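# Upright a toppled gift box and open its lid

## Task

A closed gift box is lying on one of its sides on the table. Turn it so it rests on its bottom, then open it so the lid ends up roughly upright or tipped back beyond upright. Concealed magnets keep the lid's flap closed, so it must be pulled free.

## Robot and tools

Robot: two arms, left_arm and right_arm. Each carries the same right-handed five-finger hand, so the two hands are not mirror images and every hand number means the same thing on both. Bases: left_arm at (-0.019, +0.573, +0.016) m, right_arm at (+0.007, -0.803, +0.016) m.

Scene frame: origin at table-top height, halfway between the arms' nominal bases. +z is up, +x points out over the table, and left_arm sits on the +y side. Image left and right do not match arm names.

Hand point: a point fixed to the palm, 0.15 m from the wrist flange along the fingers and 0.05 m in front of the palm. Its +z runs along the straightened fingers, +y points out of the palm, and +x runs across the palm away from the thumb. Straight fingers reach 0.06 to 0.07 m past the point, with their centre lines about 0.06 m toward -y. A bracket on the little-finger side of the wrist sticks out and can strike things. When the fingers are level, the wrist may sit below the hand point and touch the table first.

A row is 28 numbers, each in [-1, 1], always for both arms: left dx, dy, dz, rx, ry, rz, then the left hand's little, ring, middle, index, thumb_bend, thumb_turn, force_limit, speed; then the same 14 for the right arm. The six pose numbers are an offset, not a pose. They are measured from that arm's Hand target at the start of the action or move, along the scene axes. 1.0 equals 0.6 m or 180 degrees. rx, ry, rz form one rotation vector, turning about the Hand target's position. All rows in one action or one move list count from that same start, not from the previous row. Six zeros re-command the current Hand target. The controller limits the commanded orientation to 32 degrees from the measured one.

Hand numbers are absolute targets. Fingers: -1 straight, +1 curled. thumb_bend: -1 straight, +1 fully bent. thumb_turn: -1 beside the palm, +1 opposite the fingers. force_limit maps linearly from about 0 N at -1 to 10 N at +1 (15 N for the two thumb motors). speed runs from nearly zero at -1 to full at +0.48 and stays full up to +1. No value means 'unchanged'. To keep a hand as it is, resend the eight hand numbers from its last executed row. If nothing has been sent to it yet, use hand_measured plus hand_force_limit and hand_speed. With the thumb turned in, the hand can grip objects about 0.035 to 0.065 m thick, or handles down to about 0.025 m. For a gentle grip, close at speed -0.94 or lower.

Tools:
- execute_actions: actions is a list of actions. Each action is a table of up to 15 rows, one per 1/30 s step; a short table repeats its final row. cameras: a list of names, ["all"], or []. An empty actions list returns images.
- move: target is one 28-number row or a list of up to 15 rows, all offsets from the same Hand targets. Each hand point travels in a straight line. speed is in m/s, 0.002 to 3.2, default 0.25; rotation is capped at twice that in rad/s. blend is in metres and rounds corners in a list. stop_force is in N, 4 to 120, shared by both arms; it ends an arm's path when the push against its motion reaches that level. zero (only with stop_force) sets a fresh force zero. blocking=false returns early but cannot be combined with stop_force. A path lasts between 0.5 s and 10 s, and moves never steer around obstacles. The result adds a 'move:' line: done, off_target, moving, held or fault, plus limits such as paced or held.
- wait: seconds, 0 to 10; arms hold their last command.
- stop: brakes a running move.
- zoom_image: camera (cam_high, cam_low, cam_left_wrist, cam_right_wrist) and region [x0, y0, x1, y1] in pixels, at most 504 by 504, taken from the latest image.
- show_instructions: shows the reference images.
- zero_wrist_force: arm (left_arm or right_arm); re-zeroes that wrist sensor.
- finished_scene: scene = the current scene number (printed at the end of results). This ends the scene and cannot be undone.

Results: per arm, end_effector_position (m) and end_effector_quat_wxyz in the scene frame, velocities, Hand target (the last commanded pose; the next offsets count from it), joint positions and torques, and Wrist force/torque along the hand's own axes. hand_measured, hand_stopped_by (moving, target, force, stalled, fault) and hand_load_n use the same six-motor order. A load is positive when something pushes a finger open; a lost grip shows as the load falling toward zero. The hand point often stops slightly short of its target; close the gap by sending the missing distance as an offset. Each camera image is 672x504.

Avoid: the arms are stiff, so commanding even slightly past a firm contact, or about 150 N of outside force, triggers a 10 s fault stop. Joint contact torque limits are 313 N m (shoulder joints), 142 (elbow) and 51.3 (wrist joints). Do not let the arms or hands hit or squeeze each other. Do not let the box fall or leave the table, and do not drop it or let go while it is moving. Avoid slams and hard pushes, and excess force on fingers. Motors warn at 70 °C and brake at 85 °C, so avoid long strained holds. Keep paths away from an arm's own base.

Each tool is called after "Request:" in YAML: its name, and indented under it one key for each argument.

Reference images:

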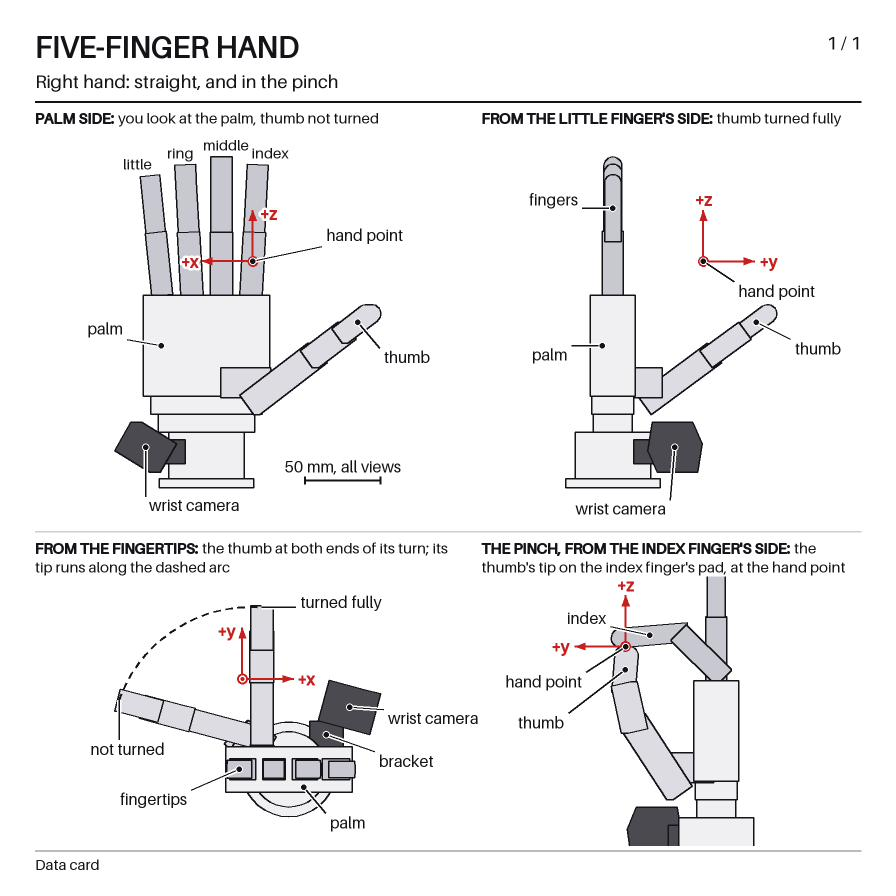

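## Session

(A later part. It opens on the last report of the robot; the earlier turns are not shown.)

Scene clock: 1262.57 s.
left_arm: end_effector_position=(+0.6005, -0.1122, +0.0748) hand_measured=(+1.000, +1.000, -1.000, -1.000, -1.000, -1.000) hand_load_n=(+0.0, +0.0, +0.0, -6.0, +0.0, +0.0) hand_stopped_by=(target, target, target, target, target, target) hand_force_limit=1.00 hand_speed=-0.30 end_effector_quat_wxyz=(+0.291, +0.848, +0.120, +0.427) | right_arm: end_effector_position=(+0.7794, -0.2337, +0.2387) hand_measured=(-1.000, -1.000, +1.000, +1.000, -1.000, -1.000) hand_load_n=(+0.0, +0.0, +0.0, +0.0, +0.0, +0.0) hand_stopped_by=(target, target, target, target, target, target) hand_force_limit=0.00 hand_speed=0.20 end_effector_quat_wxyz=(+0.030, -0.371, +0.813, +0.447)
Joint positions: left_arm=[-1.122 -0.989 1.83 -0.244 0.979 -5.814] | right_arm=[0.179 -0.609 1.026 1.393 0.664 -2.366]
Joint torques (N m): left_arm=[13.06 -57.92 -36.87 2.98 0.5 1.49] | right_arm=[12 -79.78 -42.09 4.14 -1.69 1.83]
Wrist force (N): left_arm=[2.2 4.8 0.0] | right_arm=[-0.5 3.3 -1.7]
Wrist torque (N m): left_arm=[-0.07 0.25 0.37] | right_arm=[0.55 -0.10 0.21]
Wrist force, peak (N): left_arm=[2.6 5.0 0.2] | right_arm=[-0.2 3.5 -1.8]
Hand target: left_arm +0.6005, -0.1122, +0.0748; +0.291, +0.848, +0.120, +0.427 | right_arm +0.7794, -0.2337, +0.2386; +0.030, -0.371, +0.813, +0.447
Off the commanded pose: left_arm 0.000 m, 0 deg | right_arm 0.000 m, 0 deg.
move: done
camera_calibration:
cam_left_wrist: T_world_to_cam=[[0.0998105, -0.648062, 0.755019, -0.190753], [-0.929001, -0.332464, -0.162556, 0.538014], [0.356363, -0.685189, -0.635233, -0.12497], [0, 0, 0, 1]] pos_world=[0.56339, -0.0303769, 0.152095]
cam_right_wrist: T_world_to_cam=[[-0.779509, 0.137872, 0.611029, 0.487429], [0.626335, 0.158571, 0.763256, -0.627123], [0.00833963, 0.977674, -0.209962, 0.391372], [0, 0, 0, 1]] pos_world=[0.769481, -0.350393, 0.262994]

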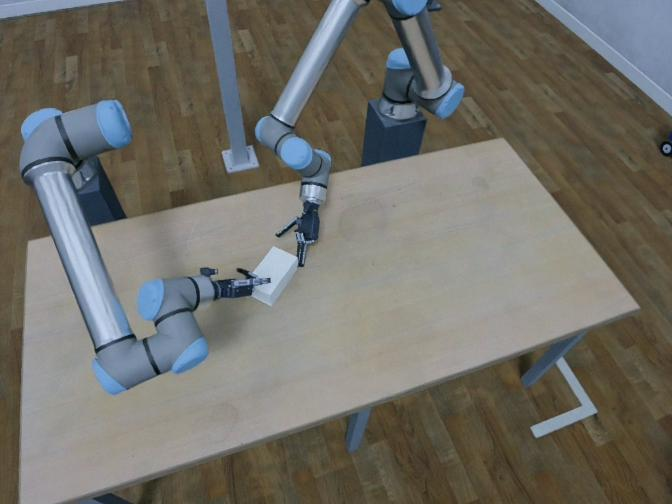

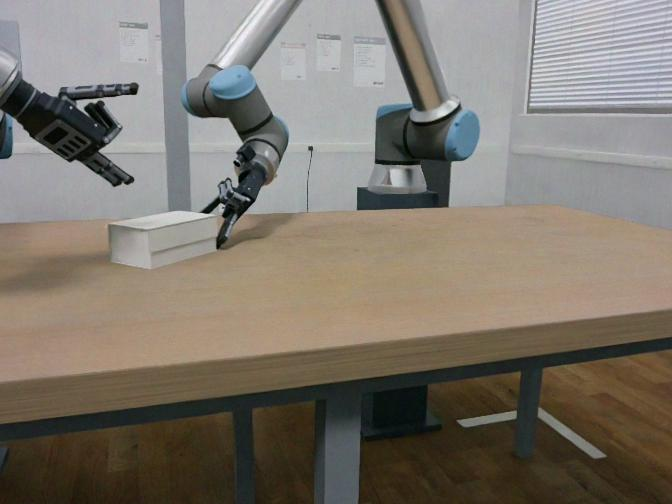

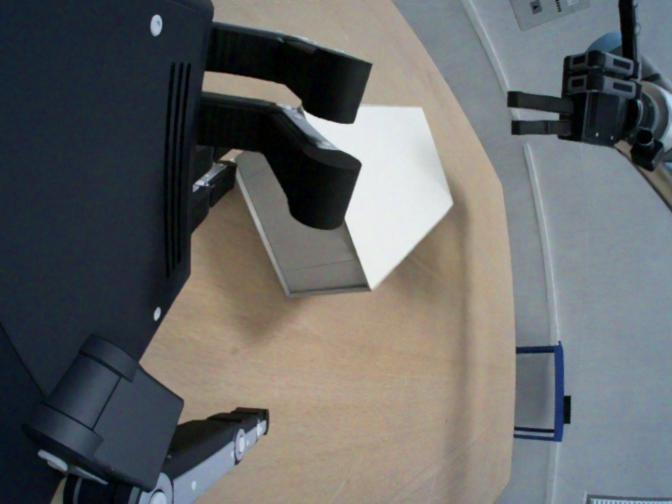

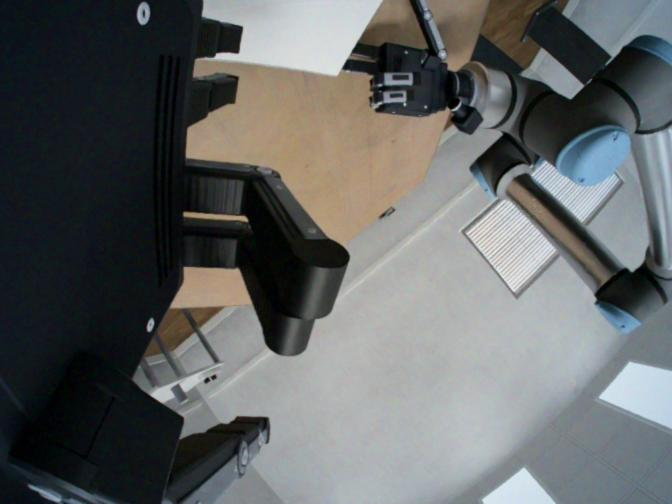

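Request:
move:
  target:
    - [0.023,0.0233,0.0213,-0.0663,0.0747,0,1,1,-1,-1,-1,-1,1,-0.3,0.0283,0.0445,-0.15,0,0,0,-1,-1,1,1,-1,-1,0,0.2]
    - [0.023,0.0233,0.0213,-0.0663,0.0747,0,1,1,-1,-1,-1,-1,1,-0.3,0.0283,0.0445,-0.2127,0,0,0,-1,-1,1,1,-1,-1,0,0.2]
  speed: 0.12

Request:
move:
  target: [0.016,-0.018,0,0,0,0,1,1,-1,-1,-1,-1,1,-0.3,-0.016,0.018,0,0,0,0,-1,-1,1,1,-1,-1,0,0.2]
  speed: 0.012
  stop_force: 5
  cameras: ["all"]

Request:
zoom_image:
  camera: "cam_low"
  region: [90, 140, 290, 290]

Request:
zoom_image:
  camera: "cam_high"
  region: [200, 200, 360, 320]

Scene clock: 1298.43 s.
left_arm: end_effector_position=(+0.6143, -0.0983, +0.0877) hand_measured=(+1.000, +1.000, -1.000, -1.000, -1.000, -1.000) hand_load_n=(+0.0, +0.0, +0.5, -1.0, +0.0, +0.0) hand_stopped_by=(target, target, target, target, target, target) hand_force_limit=1.00 hand_speed=-0.30 end_effector_quat_wxyz=(+0.361, +0.857, +0.196, +0.310) | right_arm: end_effector_position=(+0.7963, -0.2070, +0.1108) hand_measured=(-1.000, -1.000, +1.000, +1.000, -1.000, -1.000) hand_load_n=(+0.0, +0.0, +0.0, +0.0, +0.0, +0.0) hand_stopped_by=(target, target, target, target, target, target) hand_force_limit=0.00 hand_speed=0.20 end_effector_quat_wxyz=(+0.030, -0.371, +0.813, +0.447)
Joint positions: left_arm=[-1.041 -1.007 1.823 -0.195 1.22 -6.041] | right_arm=[0.204 -0.454 0.954 1.278 0.658 -2.327]
Joint torques (N m): left_arm=[-15.28 -62.58 -35.74 -1.26 0.57 -0.71] | right_arm=[-4.3 -118.37 -42.16 6.74 0.33 1.11]
Wrist force (N): left_arm=[-0.2 2.9 0.8] | right_arm=[-0.5 3.6 -1.9]
Wrist torque (N m): left_arm=[0.16 0.09 0.05] | right_arm=[0.59 -0.09 0.19]
Wrist force, peak (N): left_arm=[6.8 6.8 -2.3] | right_arm=[-0.9 4.6 -2.9]
Hand target: left_arm +0.6143, -0.0983, +0.0876; +0.361, +0.857, +0.196, +0.310 | right_arm +0.7964, -0.2070, +0.1110; +0.030, -0.371, +0.813, +0.447
Off the commanded pose: left_arm 0.000 m, 0 deg | right_arm 0.000 m, 0 deg.
move: done

Scene clock: 1300.37 s.
left_arm: end_effector_position=(+0.6203, -0.1050, +0.0876) hand_measured=(+1.000, +1.000, -1.000, -1.000, -1.000, -1.000) hand_load_n=(+0.0, +0.0, +0.0, -0.5, +0.0, +0.0) hand_stopped_by=(target, target, target, target, target, target) hand_force_limit=1.00 hand_speed=-0.30 end_effector_quat_wxyz=(+0.361, +0.857, +0.196, +0.310) | right_arm: end_effector_position=(+0.7904, -0.2002, +0.1110) hand_measured=(-1.000, -1.000, +1.000, +1.000, -1.000, -1.000) hand_load_n=(+0.5, +0.0, +0.0, +0.0, +0.0, +0.0) hand_stopped_by=(target, target, target, target, target, target) hand_force_limit=0.00 hand_speed=0.20 end_effector_quat_wxyz=(+0.030, -0.371, +0.813, +0.447)
Joint positions: left_arm=[-1.038 -0.996 1.803 -0.186 1.222 -6.039] | right_arm=[0.212 -0.46 0.964 1.264 0.656 -2.313]
Joint torques (N m): left_arm=[-15.18 -80.87 -19.89 -1.55 -1.09 -1.17] | right_arm=[-1.8 -84.64 -41.79 7.51 -0.31 -2.61]
Wrist force (N): left_arm=[-0.1 2.6 -4.1] | right_arm=[-0.9 0.6 -5.0]
Wrist torque (N m): left_arm=[0.45 0.11 0.04] | right_arm=[0.84 0.10 0.04]
Wrist force, peak (N): left_arm=[0.0 0.8 -13.0] | right_arm=[-1.6 -4.6 -12.5]
Hand target: left_arm +0.6203, -0.1050, +0.0876; +0.361, +0.857, +0.196, +0.310 (not the last commanded pose) | right_arm +0.7904, -0.2002, +0.1110; +0.030, -0.371, +0.813, +0.447 (not the last commanded pose)
Off the commanded pose: left_arm 0.005 m, 0 deg | right_arm 0.005 m, 0 deg.
move: contact (left_arm, right_arm)
camera_calibration:
cam_left_wrist: T_world_to_cam=[[0.287088, -0.481873, 0.827876, -0.302785], [-0.933097, -0.336095, 0.127948, 0.537602], [0.21659, -0.809221, -0.546123, -0.0530802], [0, 0, 0, 1]] pos_world=[0.600057, -0.00817198, 0.152895]
cam_right_wrist: T_world_to_cam=[[-0.77955, 0.137726, 0.61101, 0.569386], [0.626286, 0.158566, 0.763297, -0.541687], [0.0082408, 0.977695, -0.209866, 0.331767], [0, 0, 0, 1]] pos_world=[0.780382, -0.316894, 0.135193]

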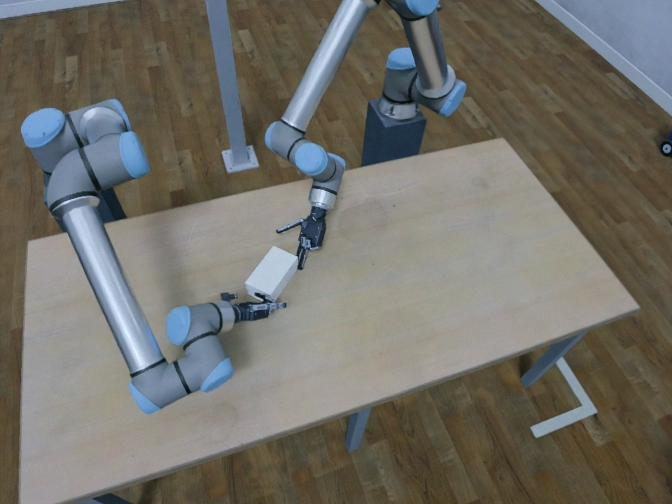

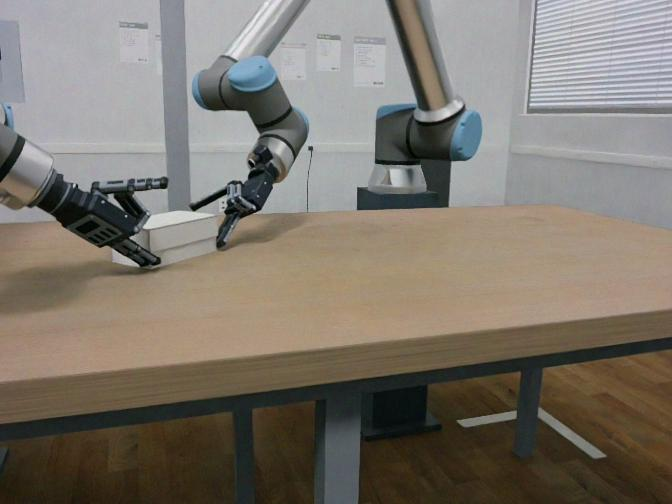

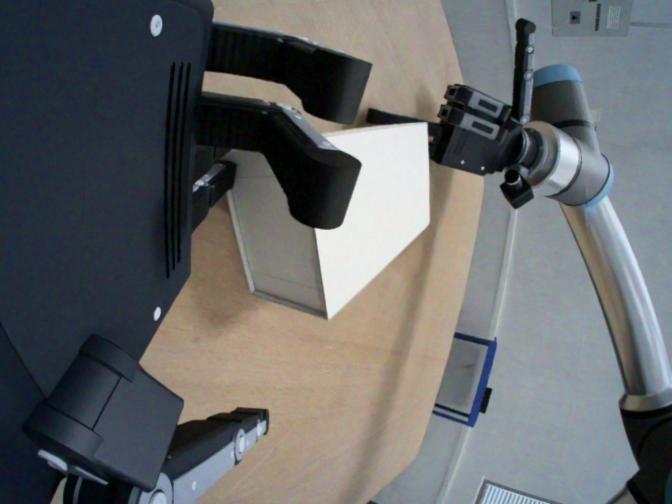

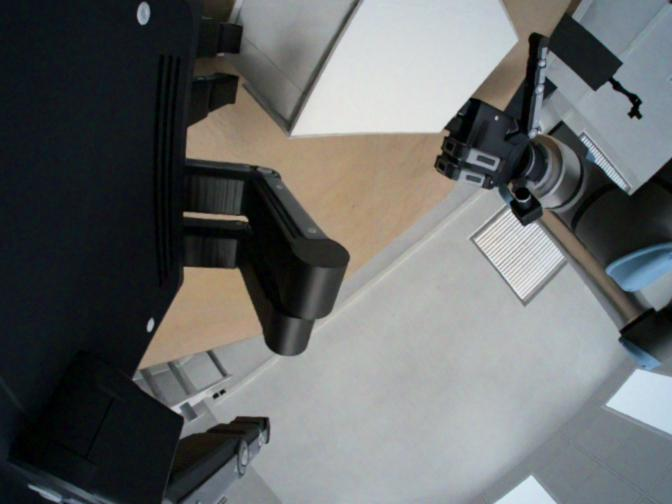

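Scaled by 2.520.

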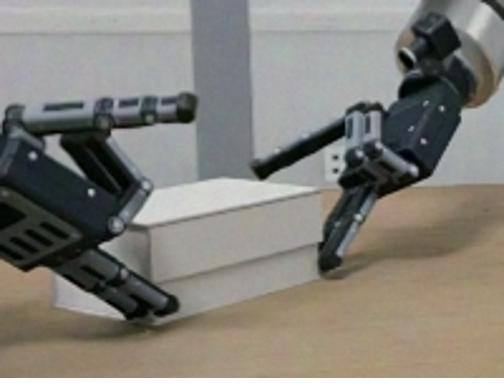

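Scaled by 3.150.

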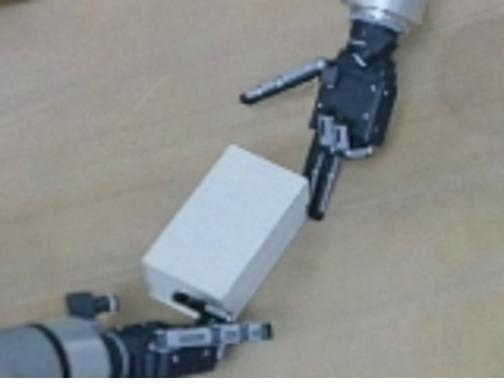

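Request:
move:
  target:
    - [0.0008,-0.001,-0.0012,0,0,0,1,1,-1,-1,-1,-1,-0.4,-0.8,-0.0008,0.001,-0.0035,0,0,0,-1,-1,1,1,-1,-1,-0.4,-0.8]
    - [0.0008,-0.001,-0.0012,0,0,0,1,1,-0.5,-1,-1,-1,-0.4,-0.8,-0.0008,0.001,-0.0035,0,0,0,-1,-0.5,1,1,-1,-1,-0.4,-0.8]
  speed: 0.01
  cameras: ["cam_low"]

Request:
zoom_image:
  camera: "cam_low"
  region: [90, 190, 240, 290]

Scene clock: 1309.30 s.
left_arm: end_effector_position=(+0.6207, -0.1056, +0.0869) hand_measured=(+1.000, +1.000, -0.930, -1.000, -1.000, -1.000) hand_load_n=(+0.0, +0.0, +5.0, -4.5, +0.0, +0.0) hand_stopped_by=(target, target, force, target, target, target) hand_force_limit=-0.40 hand_speed=-0.80 end_effector_quat_wxyz=(+0.361, +0.857, +0.196, +0.310) | right_arm: end_effector_position=(+0.7899, -0.1996, +0.1089) hand_measured=(-1.000, -0.892, +1.000, +1.000, -1.000, -1.000) hand_load_n=(+0.0, +5.0, +0.0, +0.5, -0.5, +0.0) hand_stopped_by=(target, force, target, target, target, target) hand_force_limit=-0.40 hand_speed=-0.80 end_effector_quat_wxyz=(+0.030, -0.371, +0.813, +0.447)
Joint positions: left_arm=[-1.038 -0.994 1.802 -0.187 1.222 -6.039] | right_arm=[0.213 -0.459 0.965 1.26 0.656 -2.312]
Joint torques (N m): left_arm=[11.07 -48.21 -48.85 -4.6 2.29 2.42] | right_arm=[38.17 -67.31 -16.57 1.8 -2.53 2.15]
Wrist force (N): left_arm=[7.8 0.1 -36.5] | right_arm=[-10.7 -2.8 -34.2]
Wrist torque (N m): left_arm=[2.47 0.53 0.40] | right_arm=[2.69 1.57 -0.73]
Wrist force, peak (N): left_arm=[7.8 0.1 -36.5] | right_arm=[-10.8 -2.9 -34.2]
Hand target: left_arm +0.6207, -0.1056, +0.0869; +0.361, +0.857, +0.196, +0.310 | right_arm +0.7899, -0.1996, +0.1089; +0.030, -0.371, +0.813, +0.447
Off the commanded pose: left_arm 0.000 m, 0 deg | right_arm 0.000 m, 0 deg.
move: done
Images, in order (width x height): cam_low 672x504.

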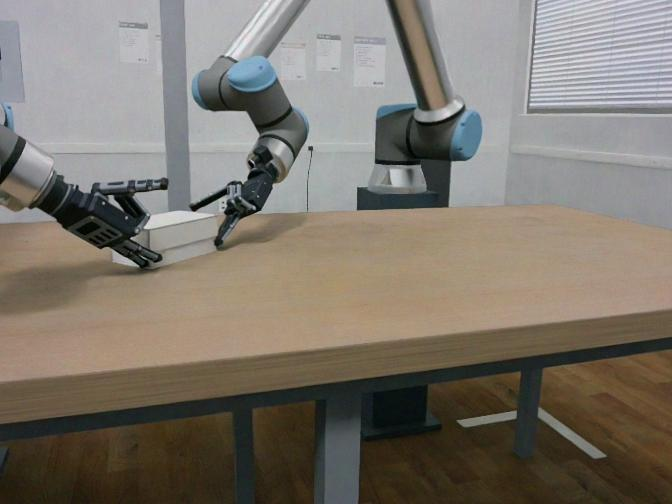

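Scaled by 3.360.

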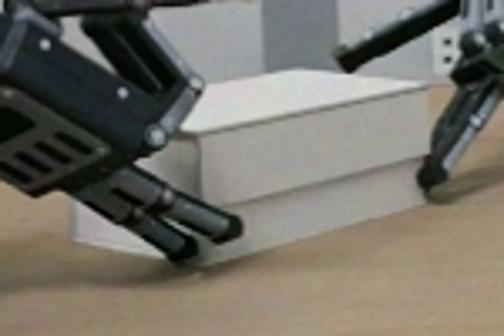

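Request:
move:
  target: [-0.016,-0.0143,-0.0112,0.0368,-0.0415,0,1,1,-0.5,-1,-1,-1,-0.4,-0.8,-0.0223,-0.0198,0.0073,0.0368,-0.0415,0,-1,-0.5,1,1,-1,-1,-0.4,-0.8]
  speed: 0.02
  cameras: ["cam_low","cam_right_wrist"]

Request:
zoom_image:
  camera: "cam_low"
  region: [90, 190, 240, 290]

Scene clock: 1319.43 s.
left_arm: end_effector_position=(+0.6111, -0.1142, +0.0802) hand_measured=(+1.000, +1.000, -0.930, -0.998, -1.000, -1.000) hand_load_n=(+0.0, +0.0, +16.5, -17.0, +0.0, +0.0) hand_stopped_by=(target, target, force, target, target, target) hand_force_limit=-0.40 hand_speed=-0.80 end_effector_quat_wxyz=(+0.323, +0.855, +0.154, +0.376) | right_arm: end_effector_position=(+0.7765, -0.2115, +0.1132) hand_measured=(-1.000, -0.894, +1.000, +1.000, -1.000, -1.000) hand_load_n=(+0.0, +23.5, +0.0, +0.0, +0.0, +0.0) hand_stopped_by=(target, force, target, target, target, target) hand_force_limit=-0.40 hand_speed=-0.80 end_effector_quat_wxyz=(+0.105, -0.397, +0.783, +0.468)
Joint positions: left_arm=[-1.086 -0.987 1.807 -0.208 1.085 -5.918] | right_arm=[0.194 -0.511 1.075 1.096 0.572 -2.366]
Joint torques (N m): left_arm=[0.84 -50.78 -30.23 -5.13 2.89 -1.23] | right_arm=[31.44 -96.12 -30.41 8.76 -4.41 0.35]
Wrist force (N): left_arm=[8.6 -1.8 -42.2] | right_arm=[-4.8 -17.9 -28.5]
Wrist torque (N m): left_arm=[2.91 0.18 0.17] | right_arm=[3.22 1.90 -0.91]
Wrist force, peak (N): left_arm=[10.0 0.2 -44.2] | right_arm=[-14.7 -3.4 -42.9]
Hand target: left_arm +0.6111, -0.1142, +0.0802; +0.323, +0.855, +0.154, +0.376 | right_arm +0.7765, -0.2115, +0.1132; +0.105, -0.397, +0.783, +0.468
Off the commanded pose: left_arm 0.000 m, 0 deg | right_arm 0.000 m, 0 deg.
move: done
camera_calibration:
cam_right_wrist: T_world_to_cam=[[-0.85335, 0.0722903, 0.516302, 0.612948], [0.520583, 0.064868, 0.851343, -0.48065], [0.0280524, 0.995272, -0.0929882, 0.318526], [0, 0, 0, 1]] pos_world=[0.764342, -0.330151, 0.12235]
Images, in order (width x height): cam_low 672x504, cam_right_wrist 672x504.

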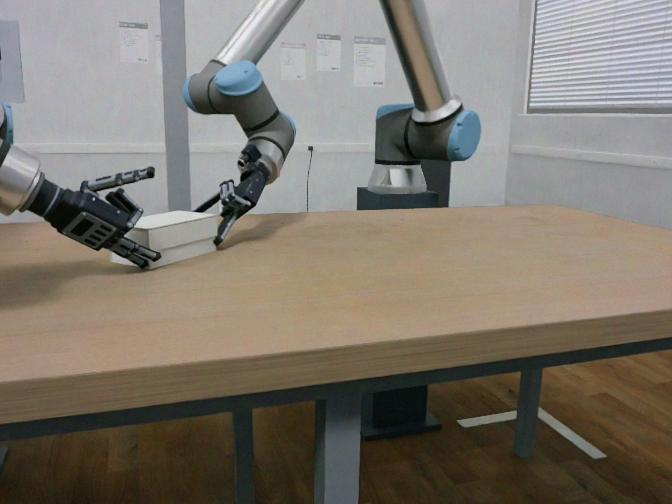

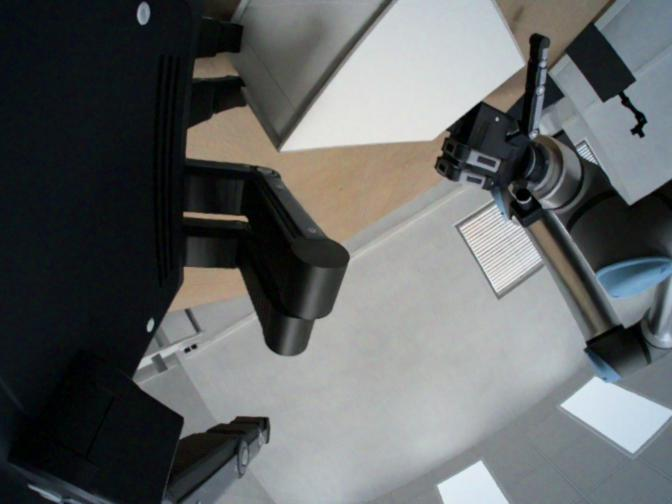

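Scaled by 3.360.

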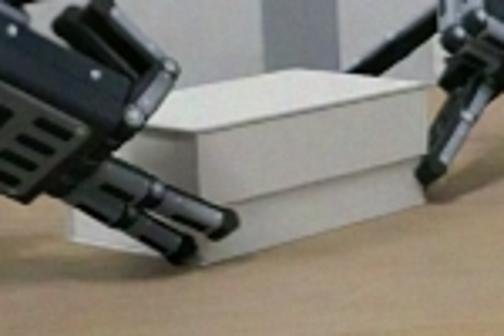

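Request:
move:
  target: [-0.0075,-0.0067,-0.007,0.0184,-0.0207,0,1,1,-0.5,-1,-1,-1,-0.4,-0.8,-0.0115,-0.0102,0.0017,0.0184,-0.0207,0,-1,-0.5,1,1,-1,-1,-0.4,-0.8]
  speed: 0.02
  cameras: ["cam_low"]

Request:
zoom_image:
  camera: "cam_low"
  region: [90, 190, 240, 290]

Scene clock: 1327.30 s.
left_arm: end_effector_position=(+0.6066, -0.1182, +0.0760) hand_measured=(+1.000, +1.000, -0.932, -0.998, -1.000, -1.000) hand_load_n=(+0.0, +0.0, +22.5, -23.0, +0.0, +0.0) hand_stopped_by=(target, target, force, target, target, target) hand_force_limit=-0.40 hand_speed=-0.80 end_effector_quat_wxyz=(+0.303, +0.851, +0.133, +0.408) | right_arm: end_effector_position=(+0.7696, -0.2177, +0.1143) hand_measured=(-1.000, -0.904, +1.000, +1.000, -1.000, -1.000) hand_load_n=(+0.0, +27.5, +0.0, +0.0, +0.0, +0.0) hand_stopped_by=(target, force, target, target, target, target) hand_force_limit=-0.40 hand_speed=-0.80 end_effector_quat_wxyz=(+0.141, -0.409, +0.765, +0.478)
Joint positions: left_arm=[-1.109 -0.981 1.81 -0.225 1.018 -5.854] | right_arm=[0.184 -0.532 1.125 1.013 0.528 -2.389]
Joint torques (N m): left_arm=[-1.78 -46.25 -30.61 -5.18 4.44 -1.16] | right_arm=[35.73 -96.65 -27.16 9.14 -4.67 0.06]
Wrist force (N): left_arm=[14.8 -2.8 -49.0] | right_arm=[-5.9 -21.7 -32.5]
Wrist torque (N m): left_arm=[3.40 0.43 0.38] | right_arm=[3.55 2.24 -1.13]
Wrist force, peak (N): left_arm=[14.5 -2.6 -49.5] | right_arm=[-5.6 -21.8 -32.5]
Hand target: left_arm +0.6066, -0.1182, +0.0760; +0.303, +0.851, +0.133, +0.408 | right_arm +0.7696, -0.2176, +0.1143; +0.141, -0.409, +0.765, +0.478
Off the commanded pose: left_arm 0.000 m, 0 deg | right_arm 0.000 m, 0 deg.
move: done
Images, in order (width x height): cam_low 672x504.

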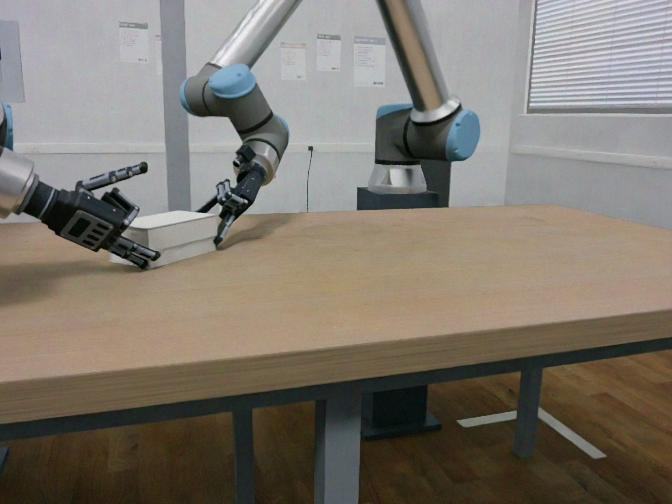

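Scaled by 3.360.

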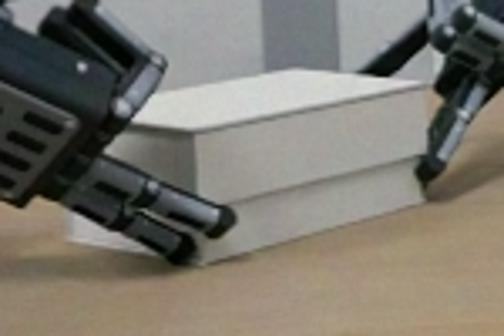

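Request:
wait:
  seconds: 0.1
  cameras: ["cam_left_wrist","cam_right_wrist"]

Request:
zoom_image:
  camera: "cam_right_wrist"
  region: [190, 0, 370, 180]

Request:
zoom_image:
  camera: "cam_left_wrist"
  region: [210, 90, 460, 320]

Scene clock: 1340.67 s.
left_arm: end_effector_position=(+0.6066, -0.1182, +0.0760) hand_measured=(+1.000, +1.000, -0.932, -0.998, -1.000, -1.000) hand_load_n=(+0.0, +0.0, +23.0, -23.0, -0.5, +0.0) hand_stopped_by=(target, target, force, target, target, target) hand_force_limit=-0.40 hand_speed=-0.80 end_effector_quat_wxyz=(+0.303, +0.851, +0.133, +0.408) | right_arm: end_effector_position=(+0.7696, -0.2176, +0.1143) hand_measured=(-1.000, -0.904, +1.000, +1.000, -1.000, -1.000) hand_load_n=(+0.0, +27.5, +0.0, +0.0, +0.0, +0.0) hand_stopped_by=(target, force, target, target, target, target) hand_force_limit=-0.40 hand_speed=-0.80 end_effector_quat_wxyz=(+0.141, -0.409, +0.765, +0.478)
Joint positions: left_arm=[-1.109 -0.981 1.81 -0.225 1.018 -5.854] | right_arm=[0.184 -0.532 1.125 1.013 0.529 -2.389]
Joint torques (N m): left_arm=[12.63 -58.73 -40.24 -3.21 4.52 -1.36] | right_arm=[45.55 -75.4 -28.67 9.27 -5.2 2.93]
Wrist force (N): left_arm=[15.5 -2.9 -49.1] | right_arm=[-4.6 -21.0 -32.2]
Wrist torque (N m): left_arm=[3.43 0.48 0.42] | right_arm=[3.56 2.25 -1.02]
Wrist force, peak (N): left_arm=[15.6 -2.7 -49.7] | right_arm=[-5.8 -21.7 -32.7]
Hand target: left_arm +0.6066, -0.1182, +0.0760; +0.303, +0.851, +0.133, +0.408 | right_arm +0.7696, -0.2176, +0.1143; +0.141, -0.409, +0.765, +0.478
Off the commanded pose: left_arm 0.000 m, 0 deg | right_arm 0.000 m, 0 deg.
wait: 0.10 s; at rest from the start
camera_calibration:
cam_left_wrist: T_world_to_cam=[[0.12987, -0.621457, 0.77261, -0.212483], [-0.934459, -0.337261, -0.114204, 0.54104], [0.331543, -0.70714, -0.624525, -0.118816], [0, 0, 0, 1]] pos_world=[0.572567, -0.0335971, 0.151751]
cam_right_wrist: T_world_to_cam=[[-0.885081, 0.0440871, 0.463344, 0.63129], [0.464322, 0.0147957, 0.885543, -0.449059], [0.0321855, 0.998918, -0.033566, 0.315672], [0, 0, 0, 1]] pos_world=[0.757091, -0.336518, 0.115753]
Images, in order (width x height): cam_left_wrist 672x504, cam_right_wrist 672x504.

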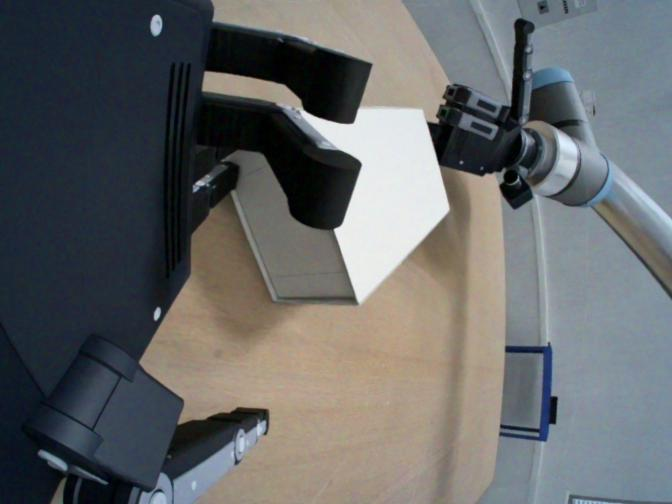

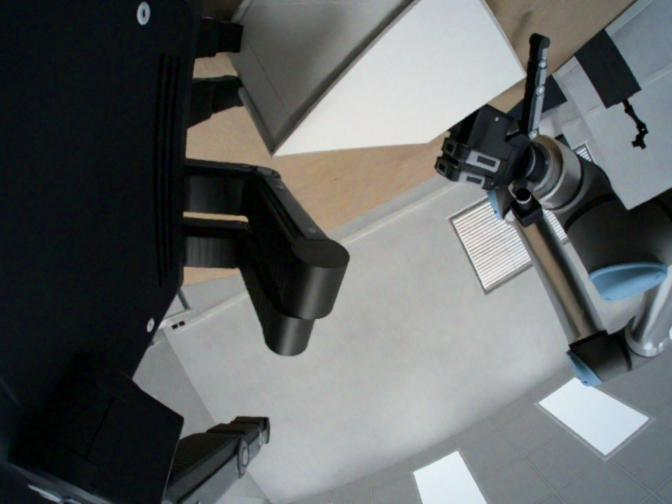

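Scaled by 2.800 from the camera's 672x504 image, which has a finer 960x720 frame.

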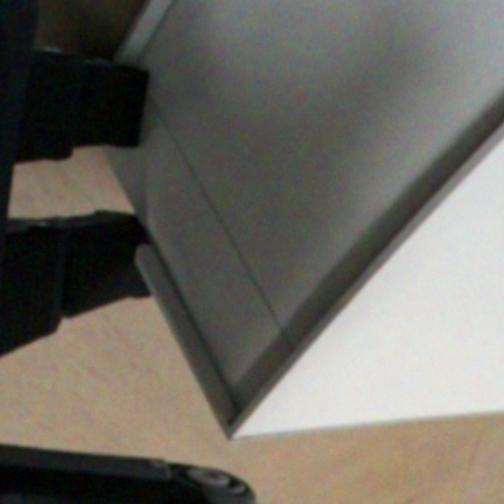

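Scaled by 2.016 from the camera's 672x504 image, which has a finer 960x720 frame.

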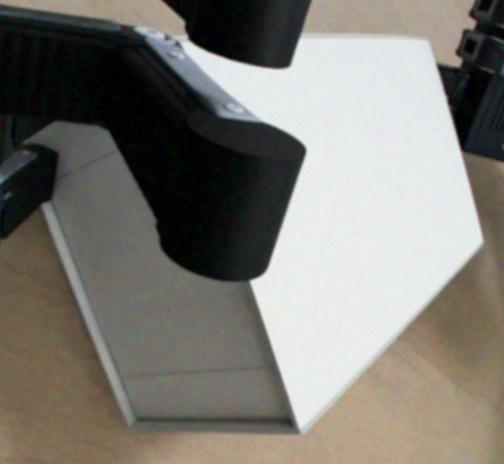

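Request:
move:
  target:
    - [0,0,0,0,0,0,1,1,-1,-1,-1,1,-0.4,0,0,0,0,0,0,0,-1,-1,1,1,-1,-1,-0.4,-0.2]
    - [-0.0088,0.01,0.002,0,0,0,1,1,-1,-1,-1,1,-0.4,0,0,0,0,0,0,0,-1,-1,1,1,-1,-1,-0.4,-0.2]
    - [-0.0382,-0.015,0.008,0.0553,-0.0622,0,1,1,-1,-1,-1,1,-0.4,0,0,0,0,0,0,0,-1,-1,1,1,-1,-1,-0.4,-0.2]
    - [-0.0382,-0.015,-0.0257,0.0553,-0.0622,0,1,1,-1,-1,-1,1,-0.4,0,0,0,0,0,0,0,-1,-1,1,1,-1,-1,-0.4,-0.2]
  speed: 0.04
  cameras: ["all"]

Request:
zoom_image:
  camera: "cam_left_wrist"
  region: [210, 90, 460, 320]

Scene clock: 1389.60 s.
left_arm: end_effector_position=(+0.5838, -0.1273, +0.0606) hand_measured=(+1.000, +1.000, -1.000, -0.998, -1.000, +1.000) hand_load_n=(+0.0, +0.0, +0.0, -16.5, +0.0, +0.5) hand_stopped_by=(target, target, target, target, target, target) hand_force_limit=-0.40 hand_speed=0.00 end_effector_quat_wxyz=(+0.240, +0.830, +0.067, +0.499) end_effector_velocity=(+0.001, +0.001, +0.002) end_effector_angular_velocity=(+0.002, +0.000, +0.002) | right_arm: end_effector_position=(+0.7696, -0.2176, +0.1143) hand_measured=(-1.000, -1.000, +1.000, +1.000, -1.000, -1.000) hand_load_n=(-1.5, +0.0, +0.0, +0.0, +0.0, +0.0) hand_stopped_by=(target, target, target, target, target, target) hand_force_limit=-0.40 hand_speed=-0.20 end_effector_quat_wxyz=(+0.141, -0.409, +0.765, +0.478)
Joint positions: left_arm=[-1.187 -0.963 1.836 -0.313 0.816 -5.647] | right_arm=[0.184 -0.532 1.125 1.013 0.529 -2.389]
Joint velocities: left_arm=[0.001 -0.002 -0.001 0.005 -0.001 0] | right_arm=[within noise]
Joint torques (N m): left_arm=[13.11 -56.5 -5.76 5.32 3.07 -0.66] | right_arm=[-5.82 -109.3 -27.7 2.37 0.7 0.94]
Wrist force (N): left_arm=[25.9 11.4 -17.2] | right_arm=[-2.1 4.0 -2.0]
Wrist torque (N m): left_arm=[0.63 1.70 1.64] | right_arm=[0.43 -0.13 0.25]
Wrist force, peak (N): left_arm=[15.6 -2.9 -49.6] | right_arm=[-4.7 -21.4 -32.5]
Hand target: left_arm +0.5837, -0.1272, +0.0606; +0.240, +0.830, +0.067, +0.499 | right_arm +0.7696, -0.2176, +0.1143; +0.141, -0.409, +0.765, +0.478
Off the commanded pose: left_arm 0.000 m, 0 deg | right_arm 0.000 m, 0 deg.
move: done
camera_calibration:
cam_left_wrist: T_world_to_cam=[[-0.0114781, -0.746842, 0.664902, -0.130258], [-0.888879, -0.296944, -0.348883, 0.507585], [0.457999, -0.595022, -0.660444, -0.184627], [0, 0, 0, 1]] pos_world=[0.534246, -0.0564152, 0.14176]
cam_right_wrist: T_world_to_cam=[[-0.885081, 0.0440871, 0.463344, 0.63129], [0.464322, 0.0147957, 0.885543, -0.449059], [0.0321855, 0.998918, -0.033566, 0.315672], [0, 0, 0, 1]] pos_world=[0.757091, -0.336518, 0.115753]

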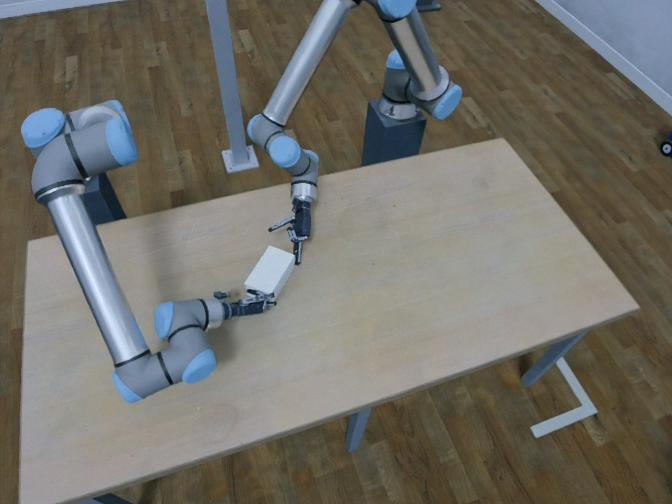

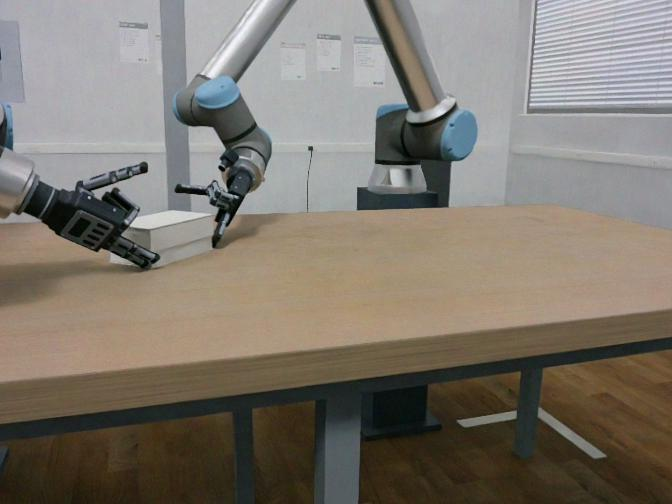

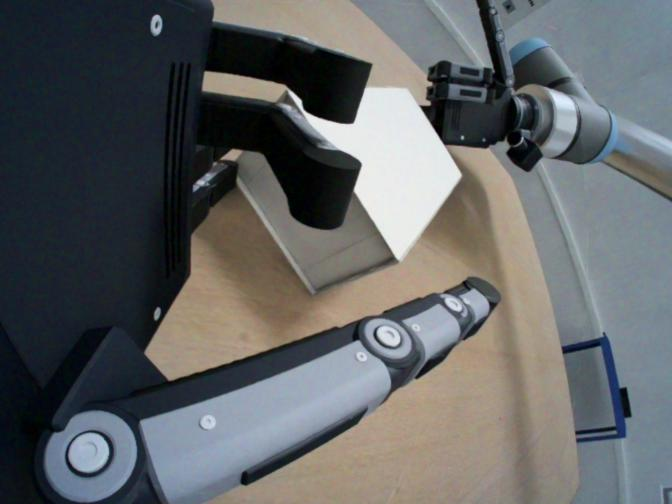

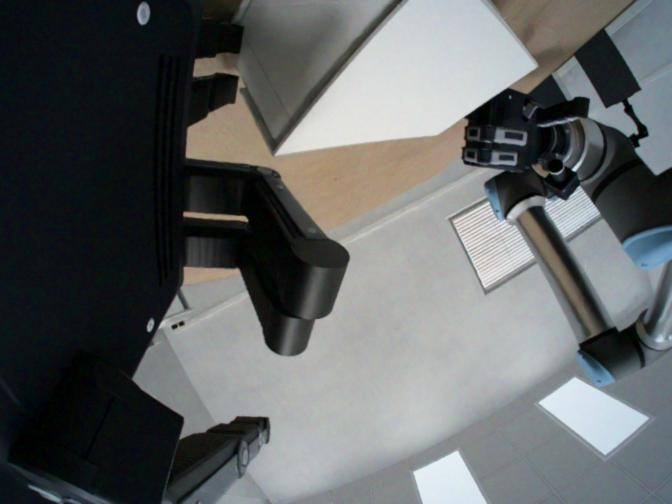

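Scaled by 2.016 from the camera's 672x504 image, which has a finer 960x720 frame.

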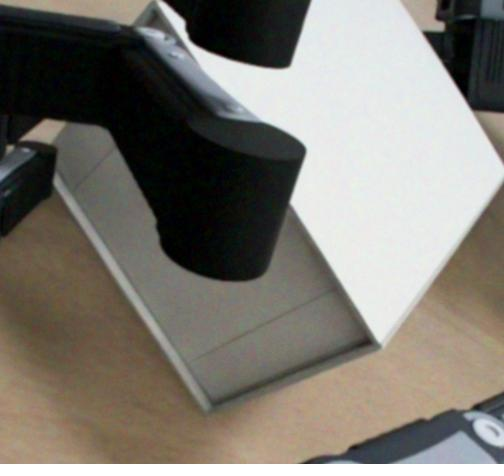

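Request:
move:
  target:
    - [0,0,0.002,0,0,0,1,1,-1,-1,-1,1,-0.4,0,0,0,0,0,0,0,-1,-1,1,1,-1,-1,-0.4,-0.2]
    - [0.0166,-0.0187,0.002,0,0,0,1,1,-1,-1,-1,1,-0.4,0,0,0,0,0,0,0,-1,-1,1,1,-1,-1,-0.4,-0.2]
  speed: 0.012
  stop_force: 5
  cameras: ["cam_left_wrist","cam_low"]

Request:
zoom_image:
  camera: "cam_left_wrist"
  region: [180, 90, 460, 320]

Request:
zoom_image:
  camera: "cam_low"
  region: [90, 170, 270, 290]

Scene clock: 1395.93 s.
left_arm: end_effector_position=(+0.5837, -0.1271, +0.0608) hand_measured=(+1.000, +1.000, -1.000, -0.998, -1.000, +1.000) hand_load_n=(+0.0, +0.0, +0.0, -17.0, -0.5, +0.5) hand_stopped_by=(target, target, target, target, target, target) hand_force_limit=-0.40 hand_speed=0.00 end_effector_quat_wxyz=(+0.240, +0.830, +0.067, +0.499) | right_arm: end_effector_position=(+0.7696, -0.2176, +0.1143) hand_measured=(-1.000, -1.000, +1.000, +1.000, -1.000, -1.000) hand_load_n=(-1.5, +0.0, +0.0, +0.0, +0.0, +0.0) hand_stopped_by=(target, target, target, target, target, target) hand_force_limit=-0.40 hand_speed=-0.20 end_effector_quat_wxyz=(+0.141, -0.409, +0.765, +0.478)
Joint positions: left_arm=[-1.187 -0.963 1.836 -0.312 0.816 -5.647] | right_arm=[0.184 -0.532 1.125 1.013 0.529 -2.389]
Joint torques (N m): left_arm=[8.66 -44.65 -12.02 1.61 1.54 0.87] | right_arm=[-4.1 -108.62 -28.69 2.32 0.13 -0.31]
Wrist force (N): left_arm=[21.7 11.3 -10.2] | right_arm=[-2.1 4.2 -1.9]
Wrist torque (N m): left_arm=[0.21 1.47 1.39] | right_arm=[0.47 -0.13 0.25]
Wrist force, peak (N): left_arm=[25.4 11.7 -16.4] | right_arm=[-2.5 4.1 -2.1]
Hand target: left_arm +0.5837, -0.1271, +0.0608; +0.240, +0.830, +0.067, +0.499 (not the last commanded pose) | right_arm +0.7696, -0.2176, +0.1143; +0.141, -0.409, +0.765, +0.478
Off the commanded pose: left_arm 0.015 m, 0 deg | right_arm 0.000 m, 0 deg.
move: contact (left_arm); path passed 0 of 2 targets
camera_calibration:
cam_left_wrist: T_world_to_cam=[[-0.011328, -0.747157, 0.664551, -0.130366], [-0.888983, -0.296746, -0.348786, 0.507649], [0.457801, -0.594726, -0.660848, -0.18421], [0, 0, 0, 1]] pos_world=[0.534146, -0.0563158, 0.141961]
Images, in order (width x height): cam_low 672x504, cam_left_wrist 672x504.

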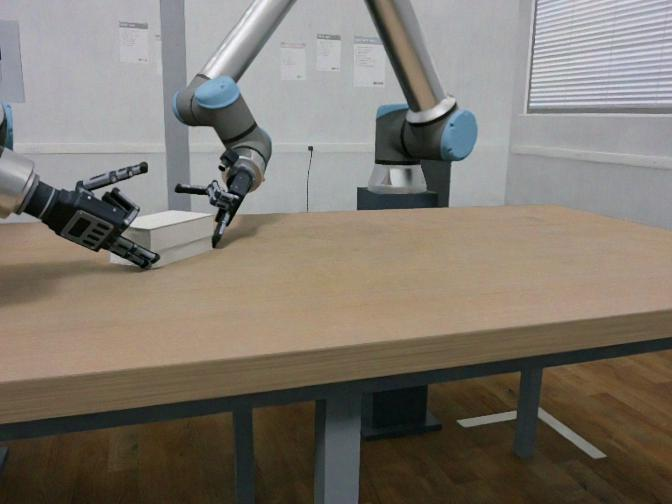

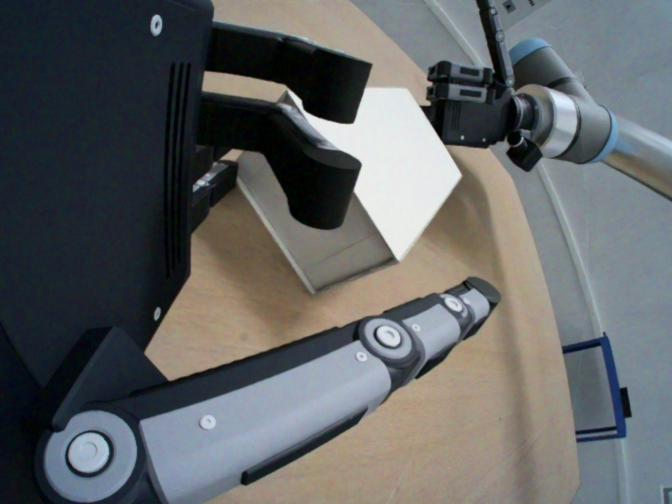

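Scaled by 1.800 from the camera's 672x504 image, which has a finer 960x720 frame.

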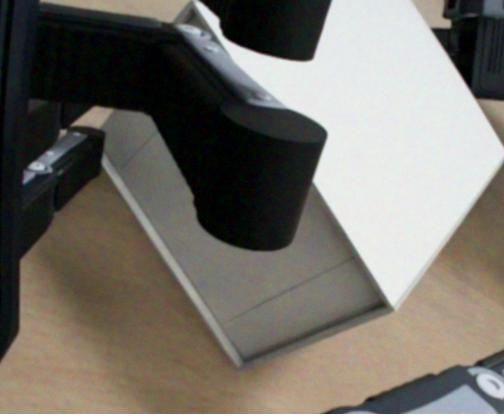

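Scaled by 2.800.

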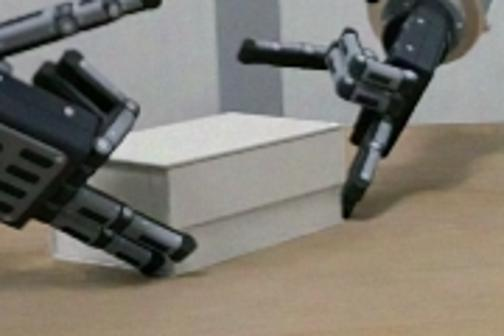

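Request:
move:
  target: [0,0,0.006,0,0,0,1,1,-1,-1,-1,1,-0.4,0,0,0,0,0,0,0,-1,-1,1,1,-1,-1,-0.4,-0.2]
  speed: 0.02

Request:
move:
  target: [0.0166,-0.0187,0,0,0,0,1,1,-1,-1,-1,1,-0.4,0,0,0,0,0,0,0,-1,-1,1,1,-1,-1,-0.4,-0.2]
  speed: 0.012
  stop_force: 5
  cameras: ["cam_left_wrist","cam_low"]

Request:
zoom_image:
  camera: "cam_left_wrist"
  region: [180, 90, 460, 320]

Request:
zoom_image:
  camera: "cam_low"
  region: [90, 170, 270, 290]

Scene clock: 1401.50 s.
left_arm: end_effector_position=(+0.5837, -0.1271, +0.0644) hand_measured=(+1.000, +1.000, -1.000, -1.000, -1.000, +1.000) hand_load_n=(+0.0, +0.0, +0.5, +0.0, +0.0, +0.0) hand_stopped_by=(target, target, target, target, target, target) hand_force_limit=-0.40 hand_speed=0.00 end_effector_quat_wxyz=(+0.240, +0.830, +0.067, +0.499) | right_arm: end_effector_position=(+0.7696, -0.2176, +0.1143) hand_measured=(-1.000, -1.000, +1.000, +1.000, -1.000, -1.000) hand_load_n=(-1.5, +0.0, +0.0, +0.5, +0.0, +0.0) hand_stopped_by=(target, target, target, target, target, target) hand_force_limit=-0.40 hand_speed=-0.20 end_effector_quat_wxyz=(+0.141, -0.409, +0.765, +0.478)
Joint positions: left_arm=[-1.187 -0.968 1.835 -0.306 0.816 -5.647] | right_arm=[0.184 -0.532 1.125 1.013 0.529 -2.389]
Joint torques (N m): left_arm=[9.5 -75.28 -39.27 0.76 1.62 -1.08] | right_arm=[-3.03 -109.61 -30.07 2.39 -0.2 -1.67]
Wrist force (N): left_arm=[0.7 1.4 0.9] | right_arm=[-2.1 4.0 -1.8]
Wrist torque (N m): left_arm=[0.08 -0.07 0.16] | right_arm=[0.44 -0.13 0.25]
Wrist force, peak (N): left_arm=[22.0 11.5 -10.4] | right_arm=[-2.2 4.3 -2.1]
Hand target: left_arm +0.5837, -0.1271, +0.0644; +0.240, +0.830, +0.067, +0.499 | right_arm +0.7696, -0.2176, +0.1143; +0.141, -0.409, +0.765, +0.478
Off the commanded pose: left_arm 0.000 m, 0 deg | right_arm 0.000 m, 0 deg.
move: done

Scene clock: 1403.13 s.
left_arm: end_effector_position=(+0.5879, -0.1319, +0.0644) hand_measured=(+1.000, +1.000, -1.000, -1.000, -1.000, +1.000) hand_load_n=(+0.0, +0.0, +0.0, +0.0, +0.0, +0.0) hand_stopped_by=(target, target, target, target, target, target) hand_force_limit=-0.40 hand_speed=0.00 end_effector_quat_wxyz=(+0.240, +0.830, +0.067, +0.499) | right_arm: end_effector_position=(+0.7696, -0.2176, +0.1143) hand_measured=(-1.000, -1.000, +1.000, +1.000, -1.000, -1.000) hand_load_n=(+0.0, +0.0, +0.0, +0.5, -0.5, +0.0) hand_stopped_by=(target, target, target, target, target, target) hand_force_limit=-0.40 hand_speed=-0.20 end_effector_quat_wxyz=(+0.141, -0.409, +0.765, +0.478)
Joint positions: left_arm=[-1.183 -0.961 1.822 -0.301 0.819 -5.644] | right_arm=[0.184 -0.532 1.125 1.013 0.529 -2.389]
Joint torques (N m): left_arm=[-15.43 -83.53 -18.51 -1.59 -1.54 -1.26] | right_arm=[4.51 -109.12 -30.3 2.25 -0.4 -1.71]
Wrist force (N): left_arm=[1.5 0.2 -1.9] | right_arm=[-3.9 2.6 -5.9]
Wrist torque (N m): left_arm=[0.34 -0.05 0.12] | right_arm=[0.74 0.06 0.05]
Wrist force, peak (N): left_arm=[1.7 -1.9 -6.7] | right_arm=[-3.8 2.1 -8.8]
Hand target: left_arm +0.5879, -0.1319, +0.0644; +0.240, +0.830, +0.067, +0.499 (not the last commanded pose) | right_arm +0.7696, -0.2176, +0.1143; +0.141, -0.409, +0.765, +0.478
Off the commanded pose: left_arm 0.009 m, 0 deg | right_arm 0.000 m, 0 deg.
move: contact (left_arm)
camera_calibration:
cam_left_wrist: T_world_to_cam=[[-0.0113869, -0.747176, 0.664528, -0.136189], [-0.888982, -0.296696, -0.34883, 0.511253], [0.4578, -0.594726, -0.660848, -0.186549], [0, 0, 0, 1]] pos_world=[0.538346, -0.0610161, 0.145561]
Images, in order (width x height): cam_low 672x504, cam_left_wrist 672x504.

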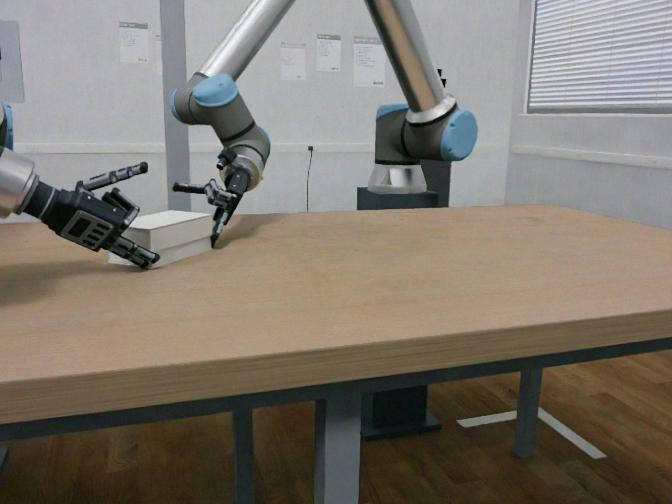

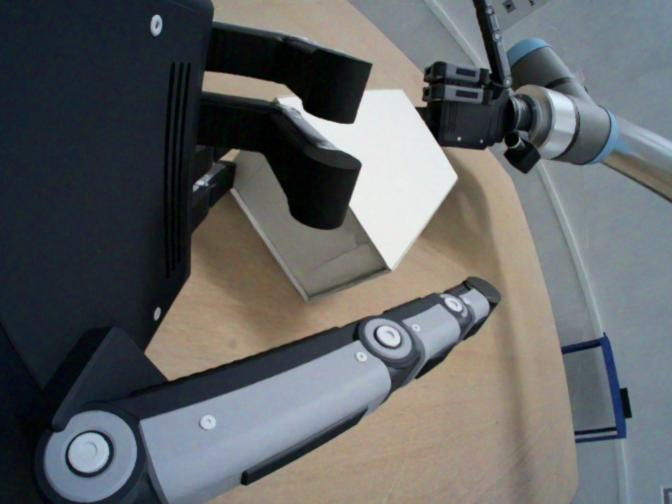

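Scaled by 1.800 from the camera's 672x504 image, which has a finer 960x720 frame.

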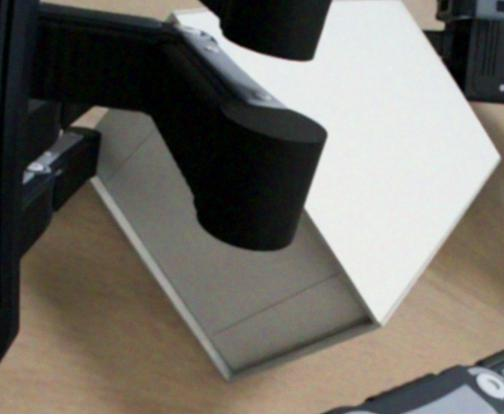

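Scaled by 2.800.

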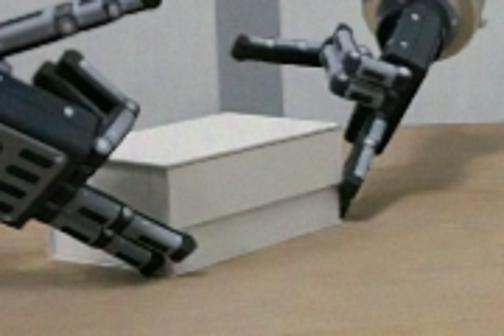

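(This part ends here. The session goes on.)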